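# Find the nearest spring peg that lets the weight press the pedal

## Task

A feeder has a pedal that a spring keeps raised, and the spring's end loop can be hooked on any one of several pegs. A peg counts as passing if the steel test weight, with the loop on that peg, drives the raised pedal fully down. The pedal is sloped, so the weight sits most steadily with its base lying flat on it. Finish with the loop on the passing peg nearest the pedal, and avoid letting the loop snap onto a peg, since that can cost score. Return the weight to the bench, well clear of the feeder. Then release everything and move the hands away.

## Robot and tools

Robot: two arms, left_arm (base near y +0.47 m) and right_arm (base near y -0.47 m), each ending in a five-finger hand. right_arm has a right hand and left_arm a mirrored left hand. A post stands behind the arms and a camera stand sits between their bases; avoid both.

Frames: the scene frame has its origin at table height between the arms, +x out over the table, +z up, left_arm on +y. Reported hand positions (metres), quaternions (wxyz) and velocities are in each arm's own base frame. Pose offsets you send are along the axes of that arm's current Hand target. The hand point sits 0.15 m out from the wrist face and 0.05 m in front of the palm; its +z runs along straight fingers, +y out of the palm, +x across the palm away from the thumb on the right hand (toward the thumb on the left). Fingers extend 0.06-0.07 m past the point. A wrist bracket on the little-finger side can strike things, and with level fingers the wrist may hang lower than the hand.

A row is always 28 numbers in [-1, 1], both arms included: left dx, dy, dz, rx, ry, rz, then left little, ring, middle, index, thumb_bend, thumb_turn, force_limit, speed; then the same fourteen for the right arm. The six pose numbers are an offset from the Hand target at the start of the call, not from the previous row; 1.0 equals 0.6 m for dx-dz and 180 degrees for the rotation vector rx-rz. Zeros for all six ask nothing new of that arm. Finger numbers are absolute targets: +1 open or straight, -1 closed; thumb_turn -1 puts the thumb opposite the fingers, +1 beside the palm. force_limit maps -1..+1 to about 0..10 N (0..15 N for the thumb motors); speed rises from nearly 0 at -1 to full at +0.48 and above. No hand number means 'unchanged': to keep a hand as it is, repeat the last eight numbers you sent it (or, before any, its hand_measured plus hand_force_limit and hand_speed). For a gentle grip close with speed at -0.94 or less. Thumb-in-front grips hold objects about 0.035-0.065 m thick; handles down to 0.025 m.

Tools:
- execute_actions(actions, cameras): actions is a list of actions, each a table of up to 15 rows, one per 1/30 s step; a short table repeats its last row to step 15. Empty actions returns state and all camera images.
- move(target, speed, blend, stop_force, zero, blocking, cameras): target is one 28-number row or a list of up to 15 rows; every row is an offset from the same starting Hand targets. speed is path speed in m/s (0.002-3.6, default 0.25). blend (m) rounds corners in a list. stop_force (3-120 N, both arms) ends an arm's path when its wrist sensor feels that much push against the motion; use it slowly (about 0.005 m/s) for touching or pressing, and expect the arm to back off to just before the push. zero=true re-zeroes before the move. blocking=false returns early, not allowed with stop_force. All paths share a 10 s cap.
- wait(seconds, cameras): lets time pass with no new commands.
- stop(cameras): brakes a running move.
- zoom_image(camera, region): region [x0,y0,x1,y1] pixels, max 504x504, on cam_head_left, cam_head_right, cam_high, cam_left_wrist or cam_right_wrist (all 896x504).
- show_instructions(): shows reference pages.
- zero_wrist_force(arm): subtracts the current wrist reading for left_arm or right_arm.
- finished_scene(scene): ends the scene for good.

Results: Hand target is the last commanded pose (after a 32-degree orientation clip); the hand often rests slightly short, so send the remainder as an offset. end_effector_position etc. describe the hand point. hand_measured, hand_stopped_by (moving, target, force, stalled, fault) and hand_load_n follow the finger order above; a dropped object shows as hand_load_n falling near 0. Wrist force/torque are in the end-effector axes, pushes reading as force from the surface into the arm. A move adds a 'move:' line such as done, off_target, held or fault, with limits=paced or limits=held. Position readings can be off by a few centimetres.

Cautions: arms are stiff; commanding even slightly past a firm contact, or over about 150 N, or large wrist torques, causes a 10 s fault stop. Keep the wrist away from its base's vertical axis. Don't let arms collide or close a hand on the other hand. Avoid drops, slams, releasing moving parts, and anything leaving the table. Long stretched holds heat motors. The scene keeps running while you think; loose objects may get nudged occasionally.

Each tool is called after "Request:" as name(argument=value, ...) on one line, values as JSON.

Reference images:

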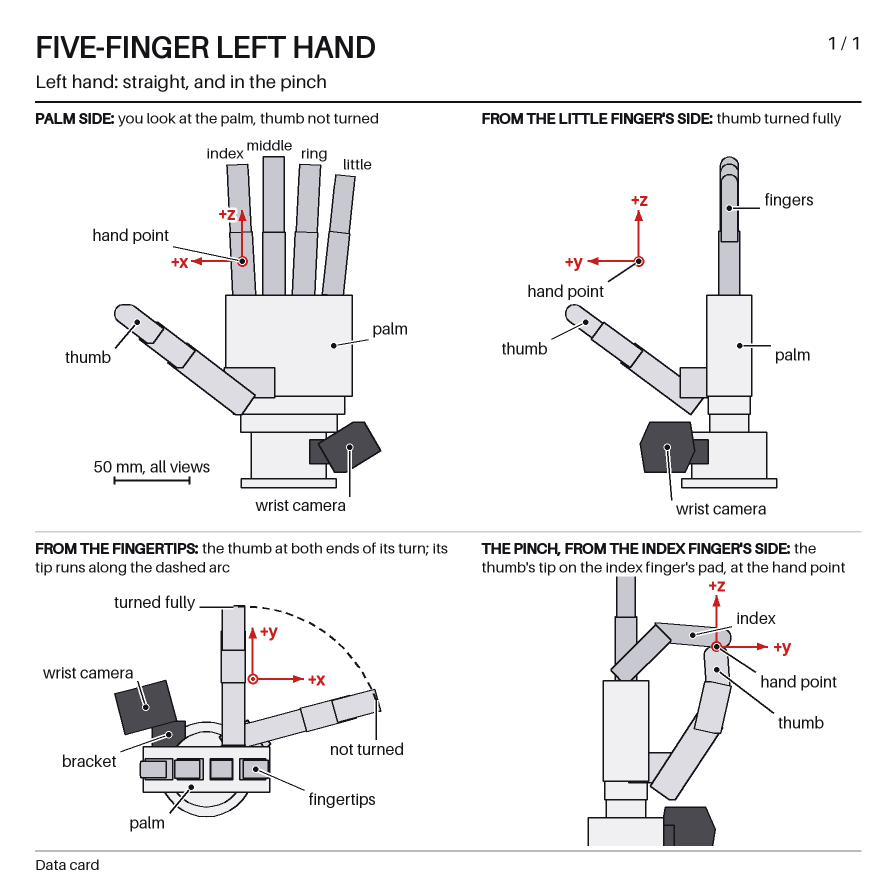

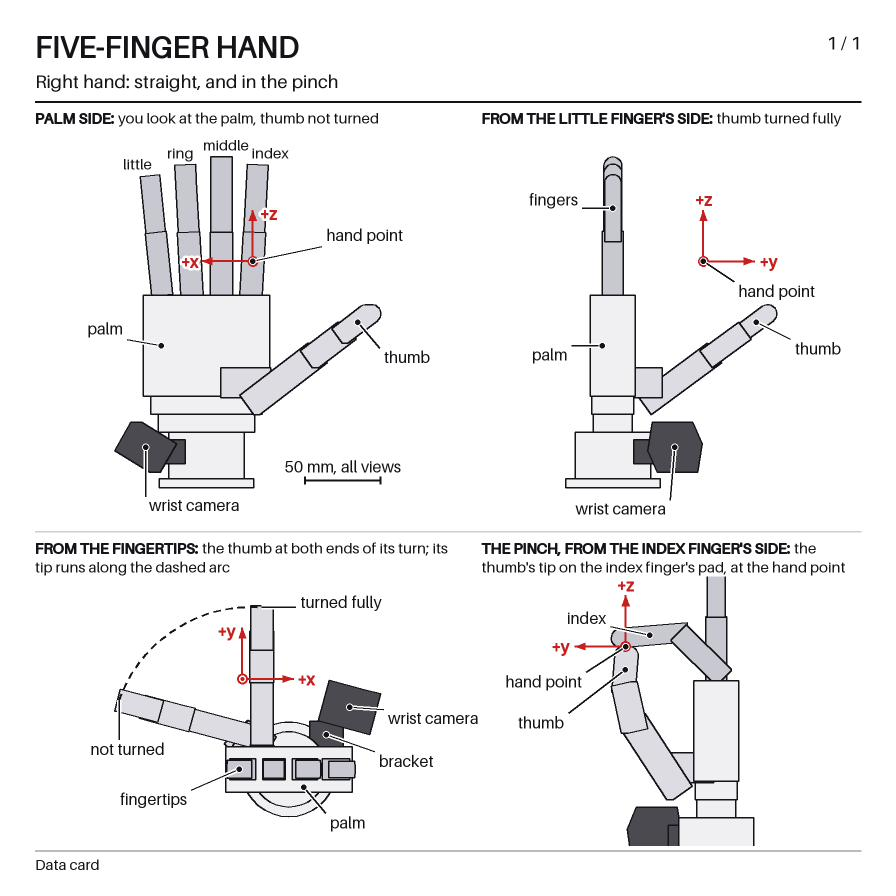

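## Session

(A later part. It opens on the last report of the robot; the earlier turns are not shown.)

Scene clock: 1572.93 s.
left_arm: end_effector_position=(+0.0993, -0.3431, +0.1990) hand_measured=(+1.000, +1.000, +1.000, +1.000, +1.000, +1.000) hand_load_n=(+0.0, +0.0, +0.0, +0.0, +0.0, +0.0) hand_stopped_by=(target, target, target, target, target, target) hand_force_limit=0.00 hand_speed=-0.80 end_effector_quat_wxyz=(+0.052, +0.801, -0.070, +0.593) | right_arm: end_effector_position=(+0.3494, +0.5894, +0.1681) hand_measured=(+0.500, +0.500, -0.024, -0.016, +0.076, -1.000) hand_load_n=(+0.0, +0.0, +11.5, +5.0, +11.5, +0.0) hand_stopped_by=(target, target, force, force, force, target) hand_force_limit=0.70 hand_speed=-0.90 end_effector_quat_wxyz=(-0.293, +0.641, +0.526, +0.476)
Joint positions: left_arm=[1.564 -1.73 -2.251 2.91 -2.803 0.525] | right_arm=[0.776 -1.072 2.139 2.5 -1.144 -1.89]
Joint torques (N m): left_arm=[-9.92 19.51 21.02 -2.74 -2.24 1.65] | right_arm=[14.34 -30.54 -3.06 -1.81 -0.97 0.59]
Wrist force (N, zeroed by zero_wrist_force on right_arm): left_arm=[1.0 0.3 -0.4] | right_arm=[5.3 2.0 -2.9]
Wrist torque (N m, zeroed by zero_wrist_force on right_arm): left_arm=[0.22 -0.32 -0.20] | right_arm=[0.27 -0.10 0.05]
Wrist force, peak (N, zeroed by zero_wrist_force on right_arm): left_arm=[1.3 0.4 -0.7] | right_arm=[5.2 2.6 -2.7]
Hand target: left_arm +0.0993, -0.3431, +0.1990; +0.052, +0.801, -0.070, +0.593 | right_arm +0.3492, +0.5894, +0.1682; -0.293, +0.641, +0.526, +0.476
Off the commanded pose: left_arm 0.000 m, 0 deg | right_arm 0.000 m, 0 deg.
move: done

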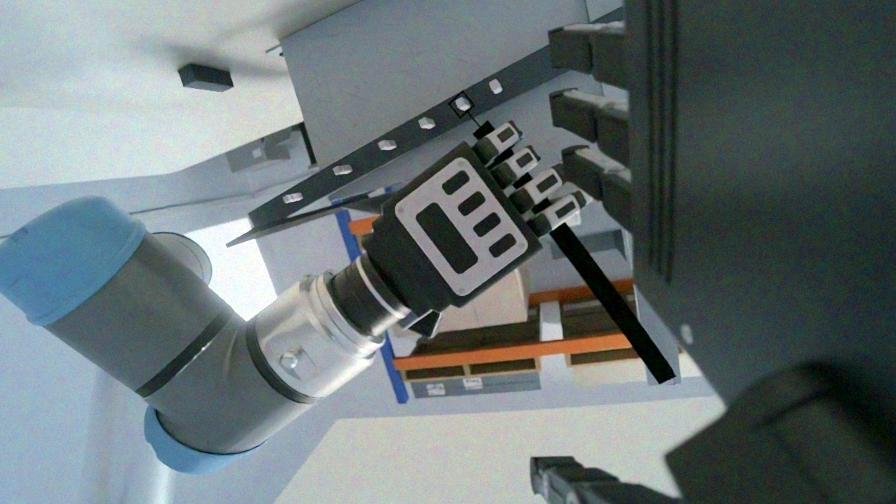

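Request:
move(target=[0,0,0,0,0,0,1,1,1,1,1,1,0,-0.8, -0.0047,-0.0003,0.0011,0,0,0,0.5,0.5,-0.45,-0.45,-0.5,-1,0.7,-0.9], speed=0.02, cameras=["cam_left_wrist"])

Request:
zoom_image(camera="cam_left_wrist", region=[440, 80, 485, 120])

Scene clock: 1591.10 s.
left_arm: end_effector_position=(+0.0993, -0.3431, +0.1990) hand_measured=(+1.000, +1.000, +1.000, +1.000, +1.000, +1.000) hand_load_n=(+0.0, +0.0, +0.0, +0.0, -0.5, +0.0) hand_stopped_by=(target, target, target, target, target, target) hand_force_limit=0.00 hand_speed=-0.80 end_effector_quat_wxyz=(+0.052, +0.801, -0.070, +0.593) | right_arm: end_effector_position=(+0.3492, +0.5889, +0.1652) hand_measured=(+0.500, +0.500, -0.024, -0.016, +0.076, -1.000) hand_load_n=(+0.0, +0.0, +11.5, +5.0, +11.0, +0.0) hand_stopped_by=(target, target, force, force, force, target) hand_force_limit=0.70 hand_speed=-0.90 end_effector_quat_wxyz=(-0.293, +0.641, +0.526, +0.476)
Joint positions: left_arm=[1.564 -1.73 -2.251 2.91 -2.803 0.525] | right_arm=[0.775 -1.065 2.141 2.491 -1.143 -1.891]
Joint torques (N m): left_arm=[-8.94 20.24 21 -2.77 -2.1 1.52] | right_arm=[-12.97 -41.02 -12.5 0.46 0.71 -1.71]
Wrist force (N, zeroed by zero_wrist_force on right_arm): left_arm=[0.8 0.1 -0.4] | right_arm=[5.5 2.0 -2.7]
Wrist torque (N m, zeroed by zero_wrist_force on right_arm): left_arm=[0.18 -0.29 -0.21] | right_arm=[0.26 -0.11 0.05]
Wrist force, peak (N, zeroed by zero_wrist_force on right_arm): left_arm=[1.4 0.3 -0.6] | right_arm=[5.5 2.3 -2.9]
Hand target: left_arm +0.0993, -0.3431, +0.1990; +0.052, +0.801, -0.070, +0.593 | right_arm +0.3493, +0.5889, +0.1653; -0.293, +0.641, +0.526, +0.476
Off the commanded pose: left_arm 0.000 m, 0 deg | right_arm 0.000 m, 0 deg.
move: done

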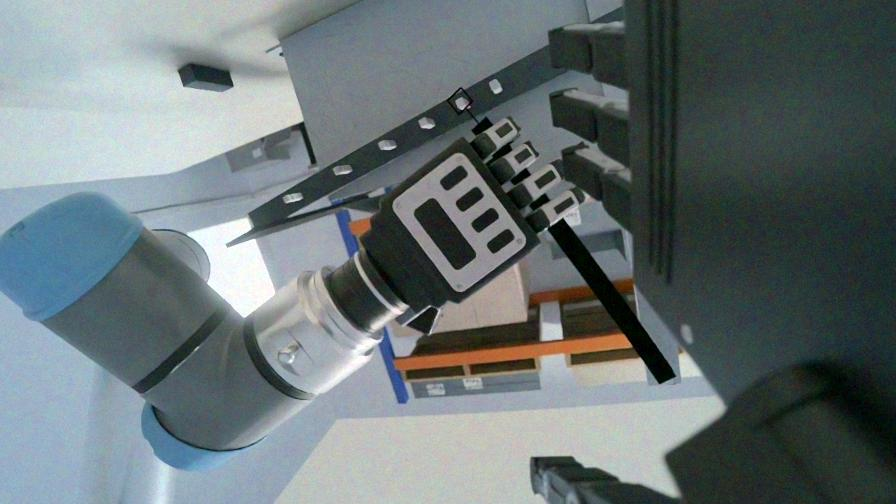

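Scaled by 11.200.

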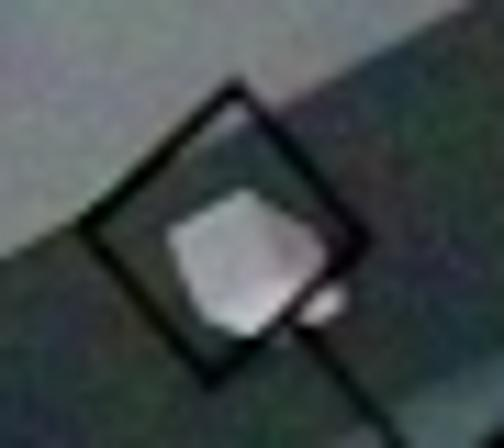

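Request:
move(target=[0,0,0,0,0,0,1,1,1,1,1,1,0,-0.8, 0,0.0124,0.0039,0,0,0,0.5,0.5,-0.45,-0.45,-0.5,-1,0.7,-0.9], speed=0.015, cameras=["cam_left_wrist"])

Request:
zoom_image(camera="cam_left_wrist", region=[440, 80, 485, 120])

Scene clock: 1595.00 s.
left_arm: end_effector_position=(+0.0993, -0.3431, +0.1990) hand_measured=(+1.000, +1.000, +1.000, +1.000, +1.000, +1.000) hand_load_n=(+0.0, +0.0, +0.0, +0.0, +0.0, +0.0) hand_stopped_by=(target, target, target, target, target, target) hand_force_limit=0.00 hand_speed=-0.80 end_effector_quat_wxyz=(+0.052, +0.801, -0.070, +0.593) | right_arm: end_effector_position=(+0.3572, +0.5889, +0.1653) hand_measured=(+0.500, +0.500, -0.024, -0.016, +0.076, -1.000) hand_load_n=(+0.0, +0.0, +11.5, +5.0, +11.0, +0.0) hand_stopped_by=(target, target, force, force, force, target) hand_force_limit=0.70 hand_speed=-0.90 end_effector_quat_wxyz=(-0.293, +0.641, +0.526, +0.476)
Joint positions: left_arm=[1.564 -1.73 -2.251 2.91 -2.803 0.525] | right_arm=[0.762 -1.061 2.13 2.5 -1.132 -1.896]
Joint torques (N m): left_arm=[-8.58 22.42 19.99 -2.91 -2.06 1.66] | right_arm=[4.92 -28.13 -4.36 -1.05 -0.97 -0.43]
Wrist force (N, zeroed by zero_wrist_force on right_arm): left_arm=[1.2 0.4 -0.4] | right_arm=[5.5 1.8 -3.0]
Wrist torque (N m, zeroed by zero_wrist_force on right_arm): left_arm=[0.23 -0.35 -0.18] | right_arm=[0.26 -0.11 0.05]
Wrist force, peak (N, zeroed by zero_wrist_force on right_arm): left_arm=[1.4 0.5 -0.4] | right_arm=[5.8 1.8 -2.9]
Hand target: left_arm +0.0993, -0.3431, +0.1990; +0.052, +0.801, -0.070, +0.593 | right_arm +0.3571, +0.5889, +0.1653; -0.293, +0.641, +0.526, +0.476
Off the commanded pose: left_arm 0.000 m, 0 deg | right_arm 0.000 m, 0 deg.
move: done

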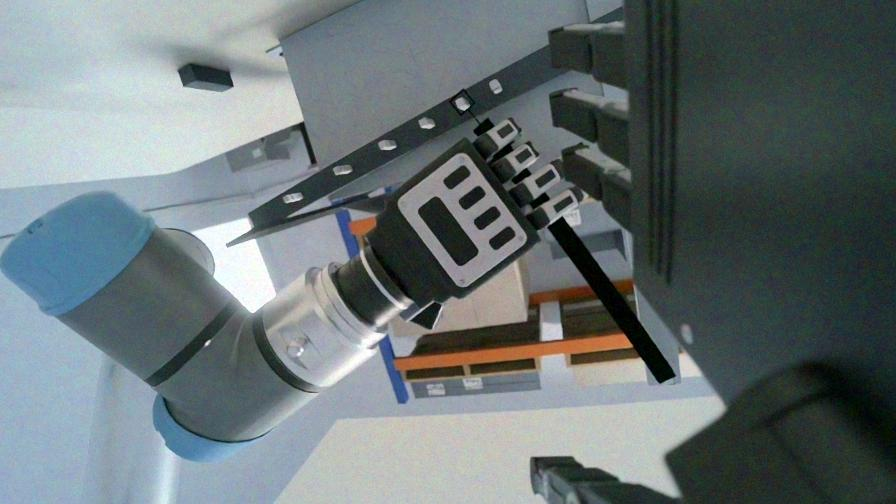

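Scaled by 11.200.

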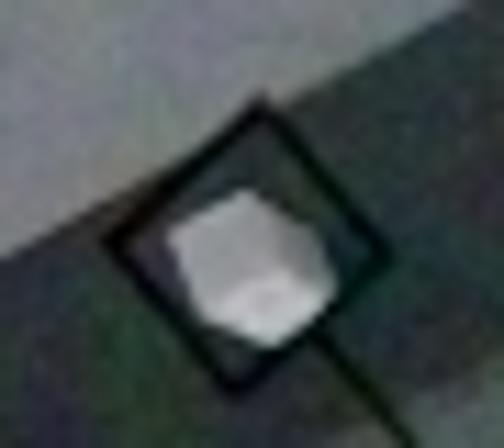

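Request:
move(target=[0,0,0,0,0,0,1,1,1,1,1,1,0,-0.8, 0.0083,0,0,0,0,0,0.5,0.5,-0.45,-0.45,-0.5,-1,0.7,-0.9], speed=0.01, cameras=["cam_left_wrist"])

Request:
zoom_image(camera="cam_left_wrist", region=[440, 80, 485, 120])

Scene clock: 1598.77 s.
left_arm: end_effector_position=(+0.0993, -0.3431, +0.1990) hand_measured=(+1.000, +1.000, +1.000, +1.000, +1.000, +1.000) hand_load_n=(+0.0, +0.0, +0.0, +0.0, +0.0, +0.0) hand_stopped_by=(target, target, target, target, target, target) hand_force_limit=0.00 hand_speed=-0.80 end_effector_quat_wxyz=(+0.052, +0.801, -0.070, +0.593) | right_arm: end_effector_position=(+0.3570, +0.5909, +0.1700) hand_measured=(+0.500, +0.500, -0.024, -0.016, +0.076, -1.000) hand_load_n=(+0.0, +0.0, +11.5, +5.0, +11.0, +0.0) hand_stopped_by=(target, target, force, force, force, target) hand_force_limit=0.70 hand_speed=-0.90 end_effector_quat_wxyz=(-0.293, +0.641, +0.526, +0.476)
Joint positions: left_arm=[1.564 -1.73 -2.251 2.91 -2.803 0.525] | right_arm=[0.766 -1.07 2.124 2.514 -1.135 -1.895]
Joint torques (N m): left_arm=[-9.28 23.25 20.51 -2.71 -2.06 1.59] | right_arm=[10.59 -31.38 -12.03 -2.89 -0.22 2.01]
Wrist force (N, zeroed by zero_wrist_force on right_arm): left_arm=[1.1 0.2 -0.8] | right_arm=[0.1 2.4 -3.4]
Wrist torque (N m, zeroed by zero_wrist_force on right_arm): left_arm=[0.21 -0.33 -0.19] | right_arm=[0.33 0.06 -0.12]
Wrist force, peak (N, zeroed by zero_wrist_force on right_arm): left_arm=[1.3 0.2 -0.9] | right_arm=[5.7 1.7 -3.0]
Hand target: left_arm +0.0993, -0.3431, +0.1990; +0.052, +0.801, -0.070, +0.593 | right_arm +0.3570, +0.5909, +0.1699; -0.293, +0.641, +0.526, +0.476
Off the commanded pose: left_arm 0.000 m, 0 deg | right_arm 0.000 m, 0 deg.
move: done

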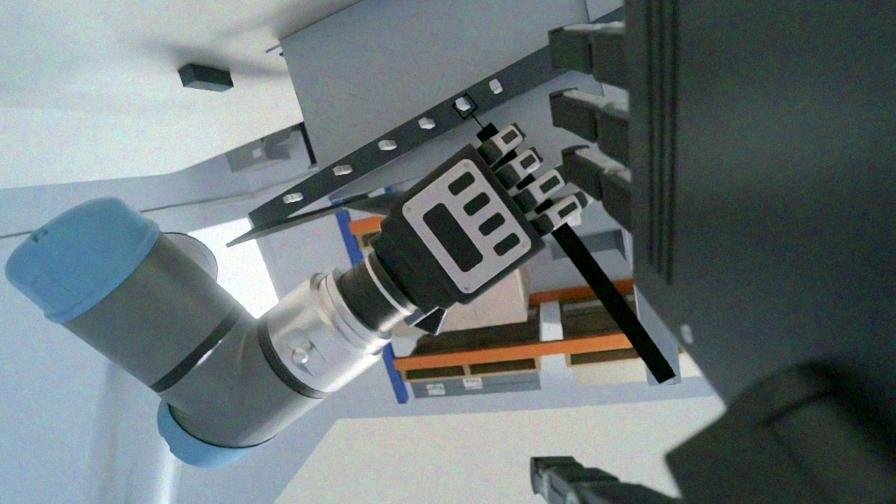

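Scaled by 11.200.

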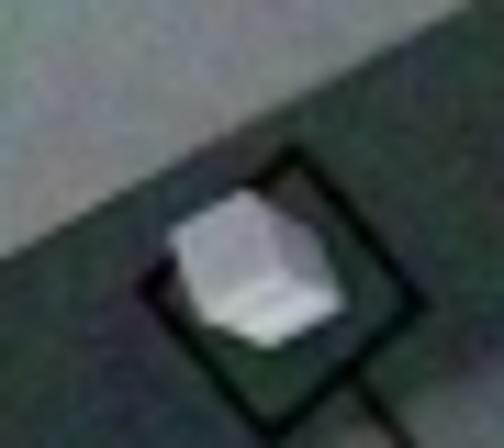

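Request:
move(target=[0,0,0,0,0,0,1,1,1,1,1,1,0,-0.8, 0.0033,0,0,0,0,0,0.5,0.5,-0.45,-0.45,-0.5,-1,0.7,-0.9], speed=0.01, cameras=["cam_left_wrist"])

Request:
zoom_image(camera="cam_left_wrist", region=[440, 80, 485, 120])

Scene clock: 1603.17 s.
left_arm: end_effector_position=(+0.0993, -0.3431, +0.1990) hand_measured=(+1.000, +1.000, +1.000, +1.000, +1.000, +1.000) hand_load_n=(+0.0, +0.0, +0.0, +0.0, +0.0, +0.0) hand_stopped_by=(target, target, target, target, target, target) hand_force_limit=0.00 hand_speed=-0.80 end_effector_quat_wxyz=(+0.052, +0.801, -0.070, +0.593) | right_arm: end_effector_position=(+0.3571, +0.5917, +0.1718) hand_measured=(+0.500, +0.500, -0.024, -0.016, +0.076, -1.000) hand_load_n=(+0.0, +0.0, +11.5, +5.5, +11.0, +0.0) hand_stopped_by=(target, target, force, force, force, target) hand_force_limit=0.70 hand_speed=-0.90 end_effector_quat_wxyz=(-0.293, +0.641, +0.526, +0.476)
Joint positions: left_arm=[1.564 -1.73 -2.251 2.91 -2.803 0.525] | right_arm=[0.767 -1.073 2.122 2.519 -1.136 -1.894]
Joint torques (N m): left_arm=[-8.98 23.23 19.5 -2.74 -2.01 1.42] | right_arm=[15.92 -35.45 -13.2 -3.71 0.01 2.15]
Wrist force (N, zeroed by zero_wrist_force on right_arm): left_arm=[0.9 0.2 -0.2] | right_arm=[-2.5 2.7 -3.7]
Wrist torque (N m, zeroed by zero_wrist_force on right_arm): left_arm=[0.19 -0.29 -0.21] | right_arm=[0.37 0.10 -0.14]
Wrist force, peak (N, zeroed by zero_wrist_force on right_arm): left_arm=[1.4 0.2 -0.3] | right_arm=[-2.2 2.8 -4.0]
Hand target: left_arm +0.0993, -0.3431, +0.1990; +0.052, +0.801, -0.070, +0.593 | right_arm +0.3570, +0.5917, +0.1717; -0.293, +0.641, +0.526, +0.476
Off the commanded pose: left_arm 0.000 m, 0 deg | right_arm 0.000 m, 0 deg.
move: done

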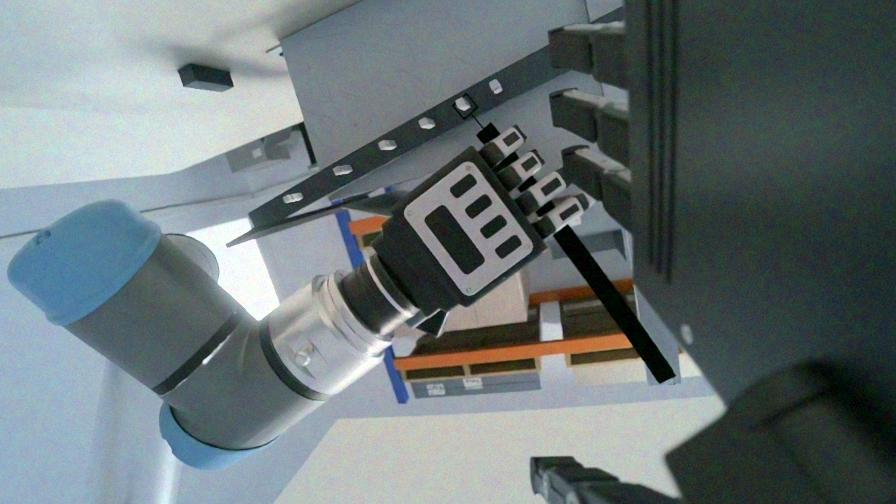

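Scaled by 11.200.

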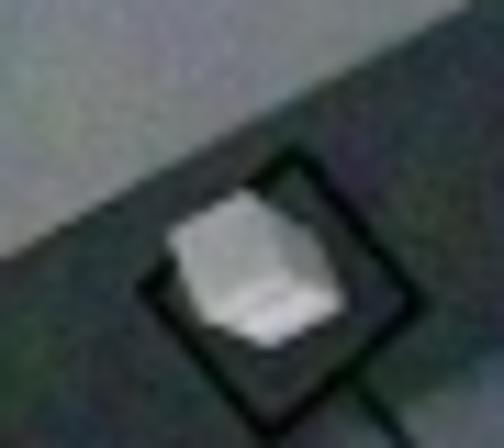

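Request:
move(target=[0,0,0,0,0,0,1,1,1,1,1,1,0,-0.8, -0.0005,0,0,0,0,0,0.5,0.5,0.12,0.12,0.2,-1,0.7,-0.8], speed=0.01)

Request:
move(target=[0,0,0,0,0,0,1,1,1,1,1,1,0,-0.8, 0,0,0,0,0,0,0.5,0.5,0.45,0.45,0.5,-1,0.0,-0.5], speed=0.01, cameras=["cam_left_wrist","cam_right_wrist"])

Request:
zoom_image(camera="cam_left_wrist", region=[440, 80, 485, 120])

Scene clock: 1606.43 s.
left_arm: end_effector_position=(+0.0993, -0.3431, +0.1990) hand_measured=(+1.000, +1.000, +1.000, +1.000, +1.000, +1.000) hand_load_n=(+0.0, +0.0, +0.0, +0.0, +0.0, +0.0) hand_stopped_by=(target, target, target, target, target, target) hand_force_limit=0.00 hand_speed=-0.80 end_effector_quat_wxyz=(+0.052, +0.801, -0.070, +0.593) | right_arm: end_effector_position=(+0.3570, +0.5916, +0.1714) hand_measured=(+0.500, +0.500, +0.120, +0.120, +0.200, -1.000) hand_load_n=(+0.0, +0.0, +0.0, +0.0, +0.0, +0.0) hand_stopped_by=(target, target, target, target, target, target) hand_force_limit=0.70 hand_speed=-0.80 end_effector_quat_wxyz=(-0.293, +0.641, +0.526, +0.476)
Joint positions: left_arm=[1.564 -1.73 -2.251 2.91 -2.803 0.525] | right_arm=[0.767 -1.072 2.122 2.518 -1.136 -1.894]
Joint torques (N m): left_arm=[-9.52 26.62 21.39 -2.51 -2.26 1.43] | right_arm=[-11.76 -35.07 -10.22 -0.95 1.1 -1.26]
Wrist force (N, zeroed by zero_wrist_force on right_arm): left_arm=[1.4 0.1 -0.4] | right_arm=[-1.4 2.1 -3.4]
Wrist torque (N m, zeroed by zero_wrist_force on right_arm): left_arm=[0.18 -0.38 -0.17] | right_arm=[0.28 0.03 -0.11]
Wrist force, peak (N, zeroed by zero_wrist_force on right_arm): left_arm=[1.3 -0.1 -0.8] | right_arm=[-2.4 2.8 -4.0]
Hand target: left_arm +0.0993, -0.3431, +0.1990; +0.052, +0.801, -0.070, +0.593 | right_arm +0.3570, +0.5916, +0.1715; -0.293, +0.641, +0.526, +0.476
Off the commanded pose: left_arm 0.000 m, 0 deg | right_arm 0.000 m, 0 deg.
move: done

Scene clock: 1607.13 s.
left_arm: end_effector_position=(+0.0993, -0.3431, +0.1990) hand_measured=(+1.000, +1.000, +1.000, +1.000, +1.000, +1.000) hand_load_n=(+0.0, +0.0, +0.0, +0.0, +0.0, +0.0) hand_stopped_by=(target, target, target, target, target, target) hand_force_limit=0.00 hand_speed=-0.80 end_effector_quat_wxyz=(+0.052, +0.801, -0.070, +0.593) | right_arm: end_effector_position=(+0.3570, +0.5916, +0.1714) hand_measured=(+0.500, +0.500, +0.450, +0.450, +0.500, -1.000) hand_load_n=(+0.0, +0.0, +0.5, +0.0, +0.0, +0.0) hand_stopped_by=(target, target, target, target, target, target) hand_force_limit=0.00 hand_speed=-0.50 end_effector_quat_wxyz=(-0.293, +0.641, +0.526, +0.476)
Joint positions: left_arm=[1.564 -1.73 -2.251 2.91 -2.803 0.525] | right_arm=[0.767 -1.072 2.122 2.518 -1.136 -1.894]
Joint torques (N m): left_arm=[-8.68 25.96 20.33 -2.9 -1.9 1.58] | right_arm=[-12.37 -45.12 -15.33 -1.18 0.15 -1.31]
Wrist force (N, zeroed by zero_wrist_force on right_arm): left_arm=[1.2 0.3 -0.8] | right_arm=[-1.4 2.0 -3.3]
Wrist torque (N m, zeroed by zero_wrist_force on right_arm): left_arm=[0.24 -0.36 -0.19] | right_arm=[0.25 0.01 -0.11]
Wrist force, peak (N, zeroed by zero_wrist_force on right_arm): left_arm=[1.2 0.3 -0.8] | right_arm=[-1.6 2.2 -3.4]
Hand target: left_arm +0.0993, -0.3431, +0.1990; +0.052, +0.801, -0.070, +0.593 | right_arm +0.3570, +0.5916, +0.1715; -0.293, +0.641, +0.526, +0.476
Off the commanded pose: left_arm 0.000 m, 0 deg | right_arm 0.000 m, 0 deg.
move: done

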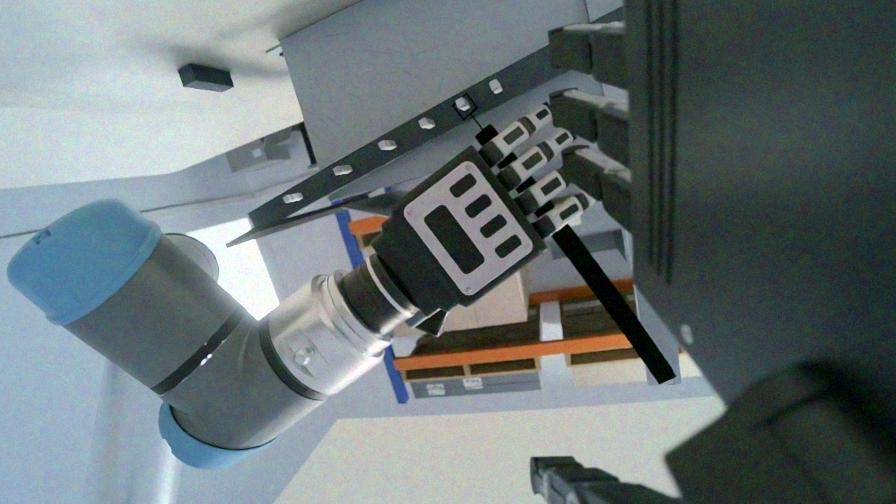

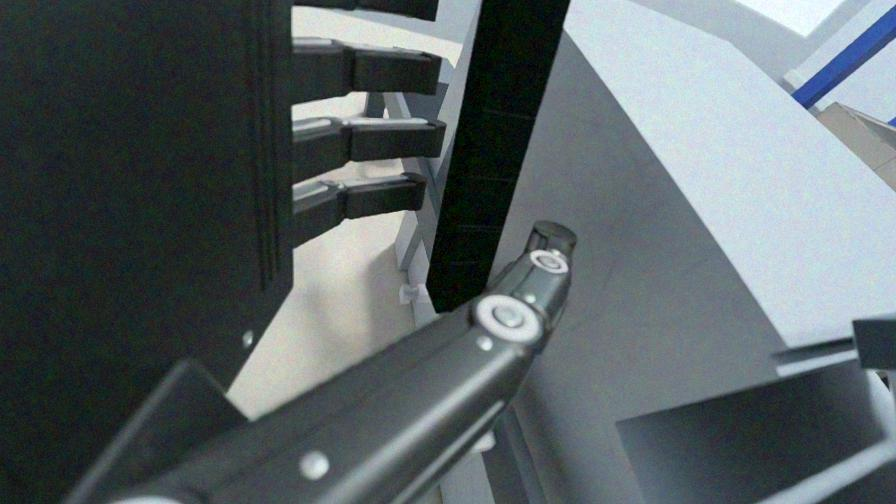

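Scaled by 11.200.

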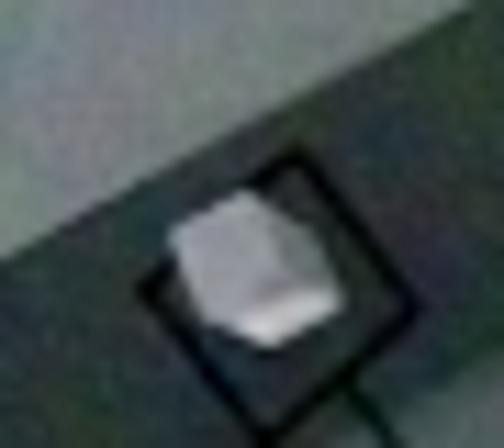

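Request:
move(target=[[0.0873,-0.1643,-0.057,0,-0.0998,0,1,1,1,1,1,1,0,-0.8, 0,-0.0477,-0.0151,0,0,0,0.5,0.5,0.45,0.45,0.5,-1,0.0,-0.5],[0.0873,-0.1643,-0.057,0,-0.0998,0,1,1,1,1,1,1,0,-0.8, 0,-0.1588,-0.0503,0,0,0,0.5,0.5,0.45,0.45,0.5,-1,0.0,-0.5],[0.0873,-0.1643,-0.057,0,-0.0998,0,1,1,1,1,1,1,0,-0.8, 0.1141,-0.0572,-0.3962,-0.1064,-0.1727,0.1909,0.5,0.5,0.45,0.45,0.5,-1,0.0,-0.5],[0.0873,-0.1643,-0.057,0,-0.0998,0,1,1,1,1,1,1,0,-0.8, 0.133,0.2475,-0.607,-0.2128,-0.3454,0.3817,0.5,0.5,0.45,0.45,0.5,-1,0.0,-0.5]], speed=[0.08,0.12,0.2,0.2], blend=[0.005,0.02,0.04,0], cameras=["cam_left_wrist","cam_right_wrist","cam_head_right"])

Request:
zoom_image(camera="cam_left_wrist", region=[330, 120, 430, 200])

Scene clock: 1640.43 s.
left_arm: end_effector_position=(+0.0992, -0.2430, +0.2591) hand_measured=(+1.000, +1.000, +1.000, +1.000, +1.000, +1.000) hand_load_n=(+0.0, +0.0, +0.0, +0.0, +0.0, +0.0) hand_stopped_by=(target, target, target, target, target, target) hand_force_limit=0.00 hand_speed=-0.80 end_effector_quat_wxyz=(+0.040, +0.883, -0.077, +0.461) | right_arm: end_effector_position=(+0.3883, +0.2631, +0.3999) hand_measured=(+0.500, +0.500, +0.450, +0.450, +0.500, -1.000) hand_load_n=(+0.0, +0.0, +0.0, +0.0, +0.0, +0.5) hand_stopped_by=(target, target, target, target, target, target) hand_force_limit=0.00 hand_speed=-0.50 end_effector_quat_wxyz=(+0.000, +1.000, +0.000, +0.000)
Joint positions: left_arm=[1.745 -1.201 -2.3 2.384 -2.451 0.564] | right_arm=[0.402 -1.51 1.348 4.876 -1.571 -1.168]
Joint torques (N m): left_arm=[-10.16 10.91 11.03 -3.57 0.13 -1.41] | right_arm=[7.85 -25.9 -28.57 -0.97 1.56 -1.7]
Wrist force (N, zeroed by zero_wrist_force on right_arm): left_arm=[0.9 -0.1 -0.2] | right_arm=[-0.6 1.9 -2.3]
Wrist torque (N m, zeroed by zero_wrist_force on right_arm): left_arm=[0.10 -0.28 -0.13] | right_arm=[0.13 0.03 0.08]
Wrist force, peak (N, zeroed by zero_wrist_force on right_arm): left_arm=[1.4 0.3 -0.6] | right_arm=[-1.4 2.7 -3.1]
Hand target: left_arm +0.0992, -0.2430, +0.2591; +0.040, +0.883, -0.077, +0.461 | right_arm +0.3882, +0.2631, +0.3999; +0.000, +1.000, +0.000, +0.000
Off the commanded pose: left_arm 0.000 m, 0 deg | right_arm 0.000 m, 0 deg.
move: done
Images, in order (width x height): cam_head_right 896x504, cam_left_wrist 896x504, cam_right_wrist 896x504.

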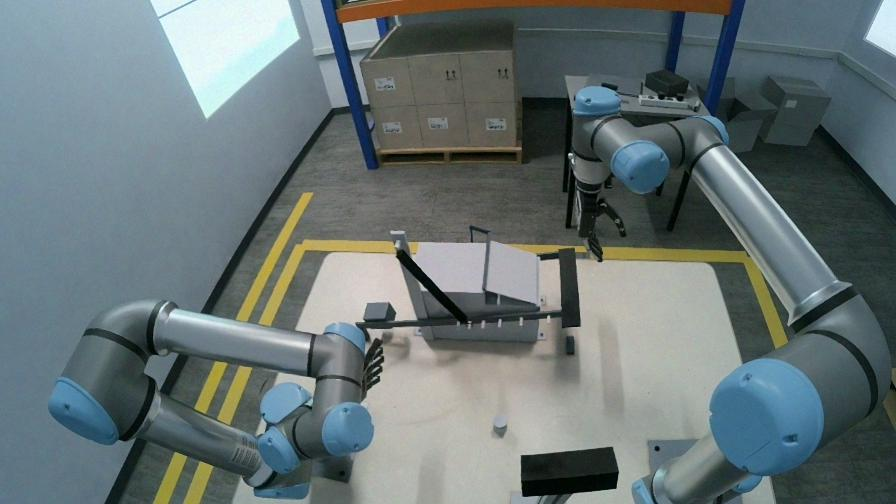

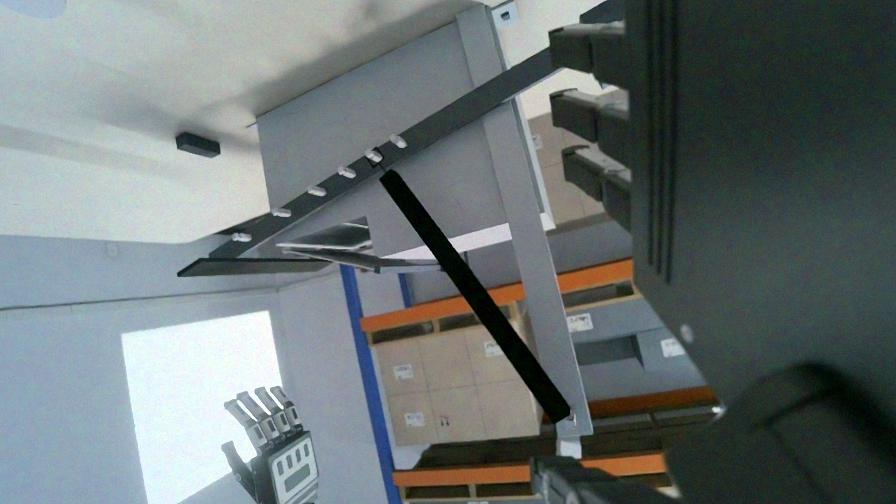

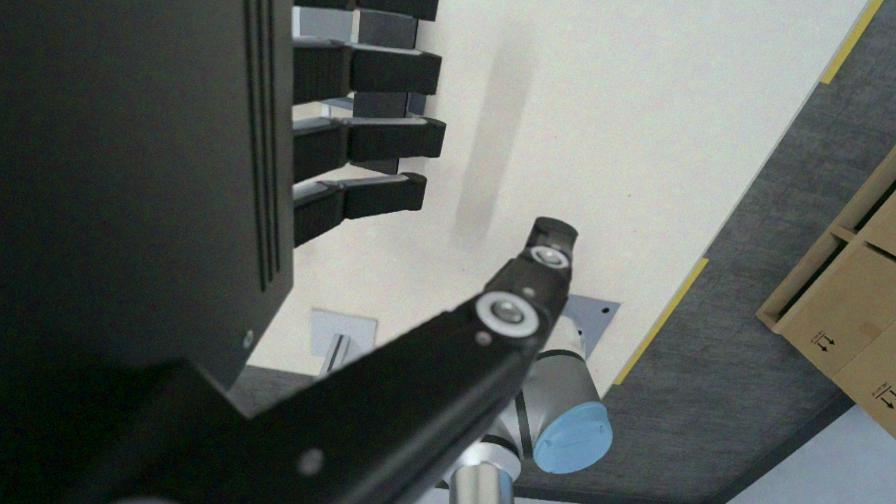

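Scaled by 5.040.

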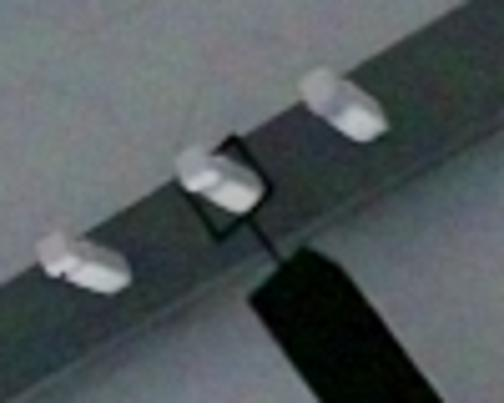

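Request:
move(target=[0,0,0,0,0,0,1,1,1,1,1,1,0,-0.8, 0,0,0.2,0,0,0,1,1,1,1,0.5,-1,0.0,-0.2], speed=0.1, cameras=["cam_left_wrist","cam_right_wrist","cam_head_right"])

Request:
zero_wrist_force(arm="right_arm")

Request:
move(target=[0,0,0,0,0,0,1,1,1,1,1,1,0,-0.8, 0,0,0.05,0,0,0,1,1,1,1,0.5,-1,0.0,-0.2], speed=0.01, stop_force=3, cameras=["cam_left_wrist"])

Scene clock: 1647.00 s.
left_arm: end_effector_position=(+0.0992, -0.2430, +0.2591) hand_measured=(+1.000, +1.000, +1.000, +1.000, +1.000, +1.000) hand_load_n=(+0.0, +0.0, +0.0, +0.0, +0.0, +0.0) hand_stopped_by=(target, target, target, target, target, target) hand_force_limit=0.00 hand_speed=-0.80 end_effector_quat_wxyz=(+0.040, +0.883, -0.077, +0.461) | right_arm: end_effector_position=(+0.3881, +0.2631, +0.2799) hand_measured=(+1.000, +1.000, +1.000, +1.000, +0.500, -1.000) hand_load_n=(+0.0, +0.0, +0.0, +0.0, +0.0, +0.0) hand_stopped_by=(target, target, target, target, target, target) hand_force_limit=0.00 hand_speed=-0.20 end_effector_quat_wxyz=(+0.000, +1.000, +0.000, -0.001)
Joint positions: left_arm=[1.745 -1.201 -2.3 2.384 -2.451 0.564] | right_arm=[0.402 -1.513 1.658 4.569 -1.571 -1.168]
Joint torques (N m): left_arm=[-11.16 11.1 13.24 -3.44 0.32 -0.88] | right_arm=[14.99 -36.95 -19.01 -3.36 1.19 1.27]
Wrist force (N, zeroed by zero_wrist_force on right_arm): left_arm=[1.0 -0.1 -0.1] | right_arm=[-0.3 2.1 -2.4]
Wrist torque (N m, zeroed by zero_wrist_force on right_arm): left_arm=[0.10 -0.31 -0.12] | right_arm=[0.15 -0.02 0.09]
Wrist force, peak (N, zeroed by zero_wrist_force on right_arm): left_arm=[1.4 0.1 0.0] | right_arm=[-0.5 2.2 -3.4]
Hand target: left_arm +0.0992, -0.2430, +0.2591; +0.040, +0.883, -0.077, +0.461 | right_arm +0.3881, +0.2631, +0.2799; +0.000, +1.000, +0.000, +0.000
Off the commanded pose: left_arm 0.000 m, 0 deg | right_arm 0.000 m, 0 deg.
move: done
Images, in order (width x height): cam_head_right 896x504, cam_left_wrist 896x504, cam_right_wrist 896x504.

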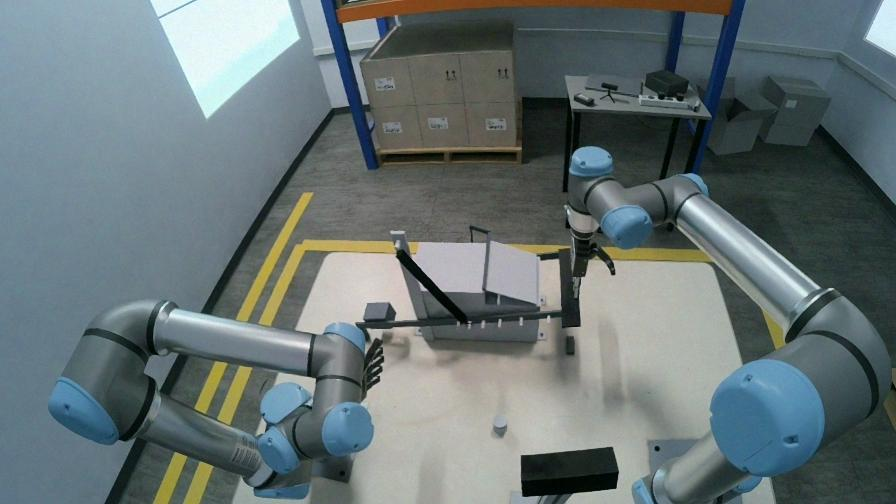

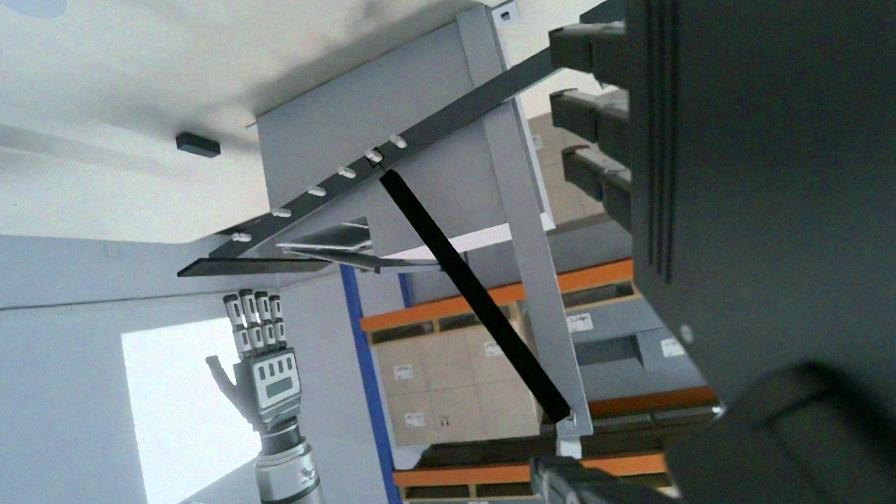

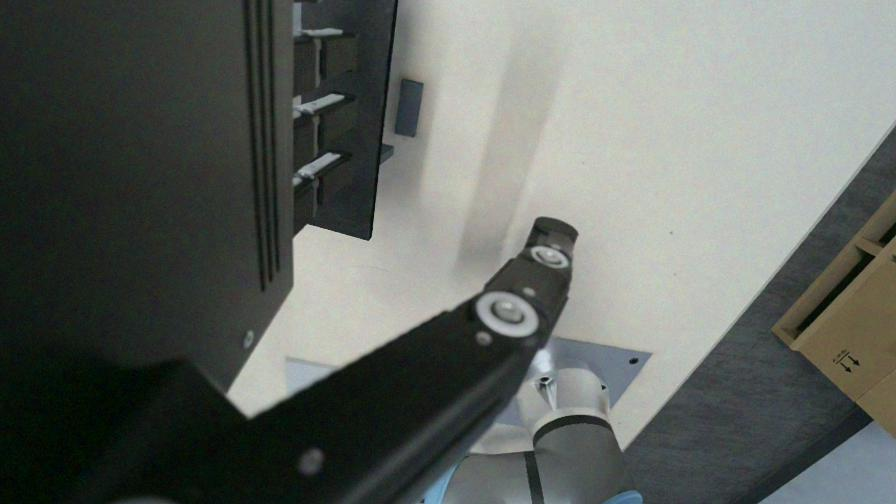

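Wrist force sensor zeroed.

Scene clock: 1650.93 s.
left_arm: end_effector_position=(+0.0992, -0.2430, +0.2591) hand_measured=(+1.000, +1.000, +1.000, +1.000, +1.000, +1.000) hand_load_n=(+0.0, +0.0, +0.0, +0.0, +0.0, +0.0) hand_stopped_by=(target, target, target, target, target, target) hand_force_limit=0.00 hand_speed=-0.80 end_effector_quat_wxyz=(+0.040, +0.883, -0.077, +0.461) | right_arm: end_effector_position=(+0.3881, +0.2631, +0.2499) hand_measured=(+1.000, +1.000, +1.000, +1.000, +0.500, -1.000) hand_load_n=(+0.0, +0.0, -2.0, +0.0, +0.0, +0.0) hand_stopped_by=(target, target, target, target, target, target) hand_force_limit=0.00 hand_speed=-0.20 end_effector_quat_wxyz=(+0.000, +1.000, +0.000, +0.000)
Joint positions: left_arm=[1.745 -1.201 -2.3 2.384 -2.451 0.564] | right_arm=[0.402 -1.5 1.722 4.492 -1.571 -1.168]
Joint torques (N m): left_arm=[-11.37 11.51 12.56 -3.3 0.25 -0.4] | right_arm=[14.01 -32.14 -27.84 -1.24 0.59 1.38]
Wrist force (N, zeroed by zero_wrist_force on right_arm): left_arm=[0.7 0.1 0.0] | right_arm=[0.0 2.4 -2.4]
Wrist torque (N m, zeroed by zero_wrist_force on right_arm): left_arm=[0.13 -0.26 -0.15] | right_arm=[0.19 0.07 0.08]
Wrist force, peak (N, zeroed by zero_wrist_force on right_arm): left_arm=[1.4 0.0 -0.1] | right_arm=[-0.2 3.1 -2.7]
Hand target: left_arm +0.0992, -0.2430, +0.2591; +0.040, +0.883, -0.077, +0.461 | right_arm +0.3881, +0.2631, +0.2499; +0.000, +1.000, +0.000, +0.000
Off the commanded pose: left_arm 0.000 m, 0 deg | right_arm 0.000 m, 0 deg.
move: done

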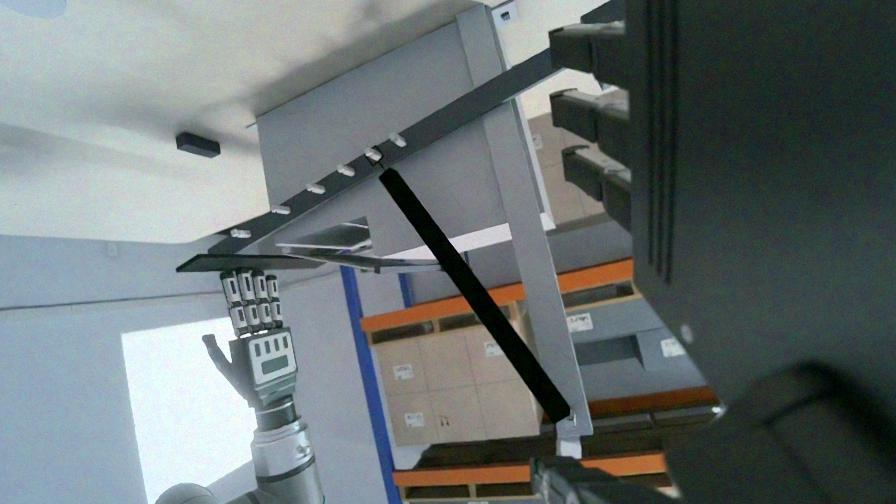

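Request:
move(target=[0,0,0,0,0,0,1,1,1,1,1,1,0,-0.8, 0,0.013,0.0612,0,0,0,1,1,1,1,0.5,-1,0.0,-0.2], speed=0.03)

Request:
move(target=[0,0,0,0,0,0,1,1,1,1,1,1,0,-0.8, 0,0.0049,0.0621,0,0,0,1,1,1,1,0.5,-1,0.0,-0.2], speed=0.03)

Request:
move(target=[0,0,0,0,0,0,1,1,1,1,1,1,0,-0.8, 0,0,0.031,0,0,0,1,1,1,1,0.5,-1,0.0,-0.2], speed=0.03, cameras=["cam_left_wrist"])

Scene clock: 1658.97 s.
left_arm: end_effector_position=(+0.0992, -0.2430, +0.2591) hand_measured=(+1.000, +1.000, +1.000, +1.000, +1.000, +1.000) hand_load_n=(+0.0, +0.0, +0.0, +0.0, +0.0, +0.0) hand_stopped_by=(target, target, target, target, target, target) hand_force_limit=0.00 hand_speed=-0.80 end_effector_quat_wxyz=(+0.040, +0.883, -0.077, +0.461) | right_arm: end_effector_position=(+0.3881, +0.2552, +0.2131) hand_measured=(+1.000, +1.000, +1.000, +1.000, +0.500, -1.000) hand_load_n=(+0.0, +0.0, +0.0, +0.0, +0.0, +0.0) hand_stopped_by=(target, target, target, target, target, target) hand_force_limit=0.00 hand_speed=-0.20 end_effector_quat_wxyz=(+0.000, +1.000, +0.000, -0.001) end_effector_velocity=(+0.000, +0.000, +0.001) end_effector_angular_velocity=(-0.003, +0.003, +0.001)
Joint positions: left_arm=[1.745 -1.201 -2.3 2.384 -2.451 0.564] | right_arm=[0.388 -1.488 1.806 4.395 -1.571 -1.182]
Joint velocities: left_arm=[within noise] | right_arm=[0.001 0.001 -0.005 0.007 -0.001 0]
Joint torques (N m): left_arm=[-10.69 11.53 13.61 -3.56 0.3 0.41] | right_arm=[-2.17 -29.08 -27.77 -0.78 0.43 -0.23]
Wrist force (N, zeroed by zero_wrist_force on right_arm): left_arm=[0.8 0.3 -0.1] | right_arm=[1.0 -0.7 -2.4]
Wrist torque (N m, zeroed by zero_wrist_force on right_arm): left_arm=[0.15 -0.26 -0.15] | right_arm=[0.03 0.06 0.13]
Wrist force, peak (N, zeroed by zero_wrist_force on right_arm): left_arm=[1.4 0.0 -0.2] | right_arm=[0.1 3.2 -3.4]
Hand target: left_arm +0.0992, -0.2430, +0.2591; +0.040, +0.883, -0.077, +0.461 | right_arm +0.3881, +0.2553, +0.2132; +0.000, +1.000, +0.000, +0.000
Off the commanded pose: left_arm 0.000 m, 0 deg | right_arm 0.000 m, 0 deg.
move: done

Scene clock: 1660.47 s.
left_arm: end_effector_position=(+0.0992, -0.2430, +0.2591) hand_measured=(+1.000, +1.000, +1.000, +1.000, +1.000, +1.000) hand_load_n=(+0.0, +0.0, +0.0, +0.0, +0.0, +0.0) hand_stopped_by=(target, target, target, target, target, target) hand_force_limit=0.00 hand_speed=-0.80 end_effector_quat_wxyz=(+0.040, +0.883, -0.077, +0.461) | right_arm: end_effector_position=(+0.3880, +0.2523, +0.1757) hand_measured=(+1.000, +1.000, +1.000, +1.000, +0.500, -1.000) hand_load_n=(+0.0, +0.0, +0.0, +0.0, +0.0, +0.0) hand_stopped_by=(target, target, target, target, target, target) hand_force_limit=0.00 hand_speed=-0.20 end_effector_quat_wxyz=(+0.000, +1.000, +0.000, -0.001) end_effector_velocity=(+0.000, +0.000, +0.001) end_effector_angular_velocity=(-0.001, +0.002, +0.001)
Joint positions: left_arm=[1.745 -1.201 -2.3 2.384 -2.451 0.564] | right_arm=[0.383 -1.459 1.876 4.297 -1.571 -1.187]
Joint velocities: left_arm=[within noise] | right_arm=[0 0 -0.004 0.007 -0.001 -0.001]
Joint torques (N m): left_arm=[-10.86 9.71 14.56 -3.43 0.17 0.54] | right_arm=[-8.07 -35.93 -27.04 -0.65 -0.57 -1.23]
Wrist force (N, zeroed by zero_wrist_force on right_arm): left_arm=[1.1 -0.1 -0.3] | right_arm=[2.2 -0.6 -2.3]
Wrist torque (N m, zeroed by zero_wrist_force on right_arm): left_arm=[0.12 -0.33 -0.12] | right_arm=[0.02 -0.03 0.22]
Wrist force, peak (N, zeroed by zero_wrist_force on right_arm): left_arm=[1.3 -0.2 -0.1] | right_arm=[0.2 -0.8 -3.3]
Hand target: left_arm +0.0992, -0.2430, +0.2591; +0.040, +0.883, -0.077, +0.461 | right_arm +0.3880, +0.2523, +0.1759; +0.000, +1.000, +0.000, +0.000
Off the commanded pose: left_arm 0.000 m, 0 deg | right_arm 0.000 m, 0 deg.
move: done

Scene clock: 1661.33 s.
left_arm: end_effector_position=(+0.0992, -0.2430, +0.2591) hand_measured=(+1.000, +1.000, +1.000, +1.000, +1.000, +1.000) hand_load_n=(+0.0, +0.0, +0.0, +0.0, +0.0, +0.0) hand_stopped_by=(target, target, target, target, target, target) hand_force_limit=0.00 hand_speed=-0.80 end_effector_quat_wxyz=(+0.040, +0.883, -0.077, +0.461) | right_arm: end_effector_position=(+0.3880, +0.2523, +0.1571) hand_measured=(+1.000, +1.000, +1.000, +1.000, +0.500, -1.000) hand_load_n=(+0.0, +0.0, +0.0, +0.0, +0.0, +0.0) hand_stopped_by=(target, target, target, target, target, target) hand_force_limit=0.00 hand_speed=-0.20 end_effector_quat_wxyz=(+0.000, +1.000, +0.000, -0.001) end_effector_velocity=(+0.000, +0.000, +0.002) end_effector_angular_velocity=(-0.002, +0.001, +0.001)
Joint positions: left_arm=[1.745 -1.201 -2.3 2.384 -2.451 0.564] | right_arm=[0.383 -1.44 1.906 4.247 -1.571 -1.187]
Joint velocities: left_arm=[within noise] | right_arm=[0.001 -0.002 -0.003 0.008 -0.001 0]
Joint torques (N m): left_arm=[-10.26 11.05 14.26 -3.49 0.37 0.57] | right_arm=[3.31 -37.31 -25.18 -0.44 -0.71 1.57]
Wrist force (N, zeroed by zero_wrist_force on right_arm): left_arm=[0.9 0.3 -0.3] | right_arm=[2.2 -0.7 -2.6]
Wrist torque (N m, zeroed by zero_wrist_force on right_arm): left_arm=[0.17 -0.30 -0.15] | right_arm=[0.02 0.02 0.26]
Wrist force, peak (N, zeroed by zero_wrist_force on right_arm): left_arm=[1.2 -0.1 -0.1] | right_arm=[0.7 -0.8 -3.5]
Hand target: left_arm +0.0992, -0.2430, +0.2591; +0.040, +0.883, -0.077, +0.461 | right_arm +0.3880, +0.2523, +0.1573; +0.000, +1.000, +0.000, +0.000
Off the commanded pose: left_arm 0.000 m, 0 deg | right_arm 0.000 m, 0 deg.
move: done

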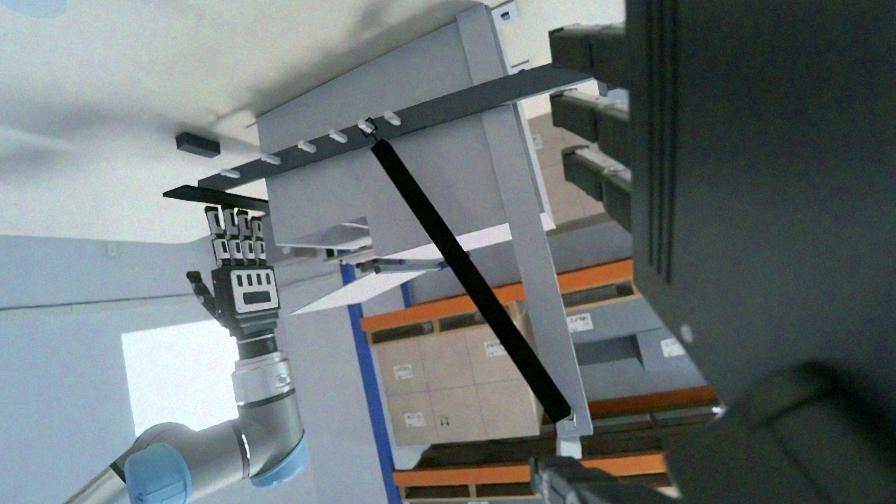

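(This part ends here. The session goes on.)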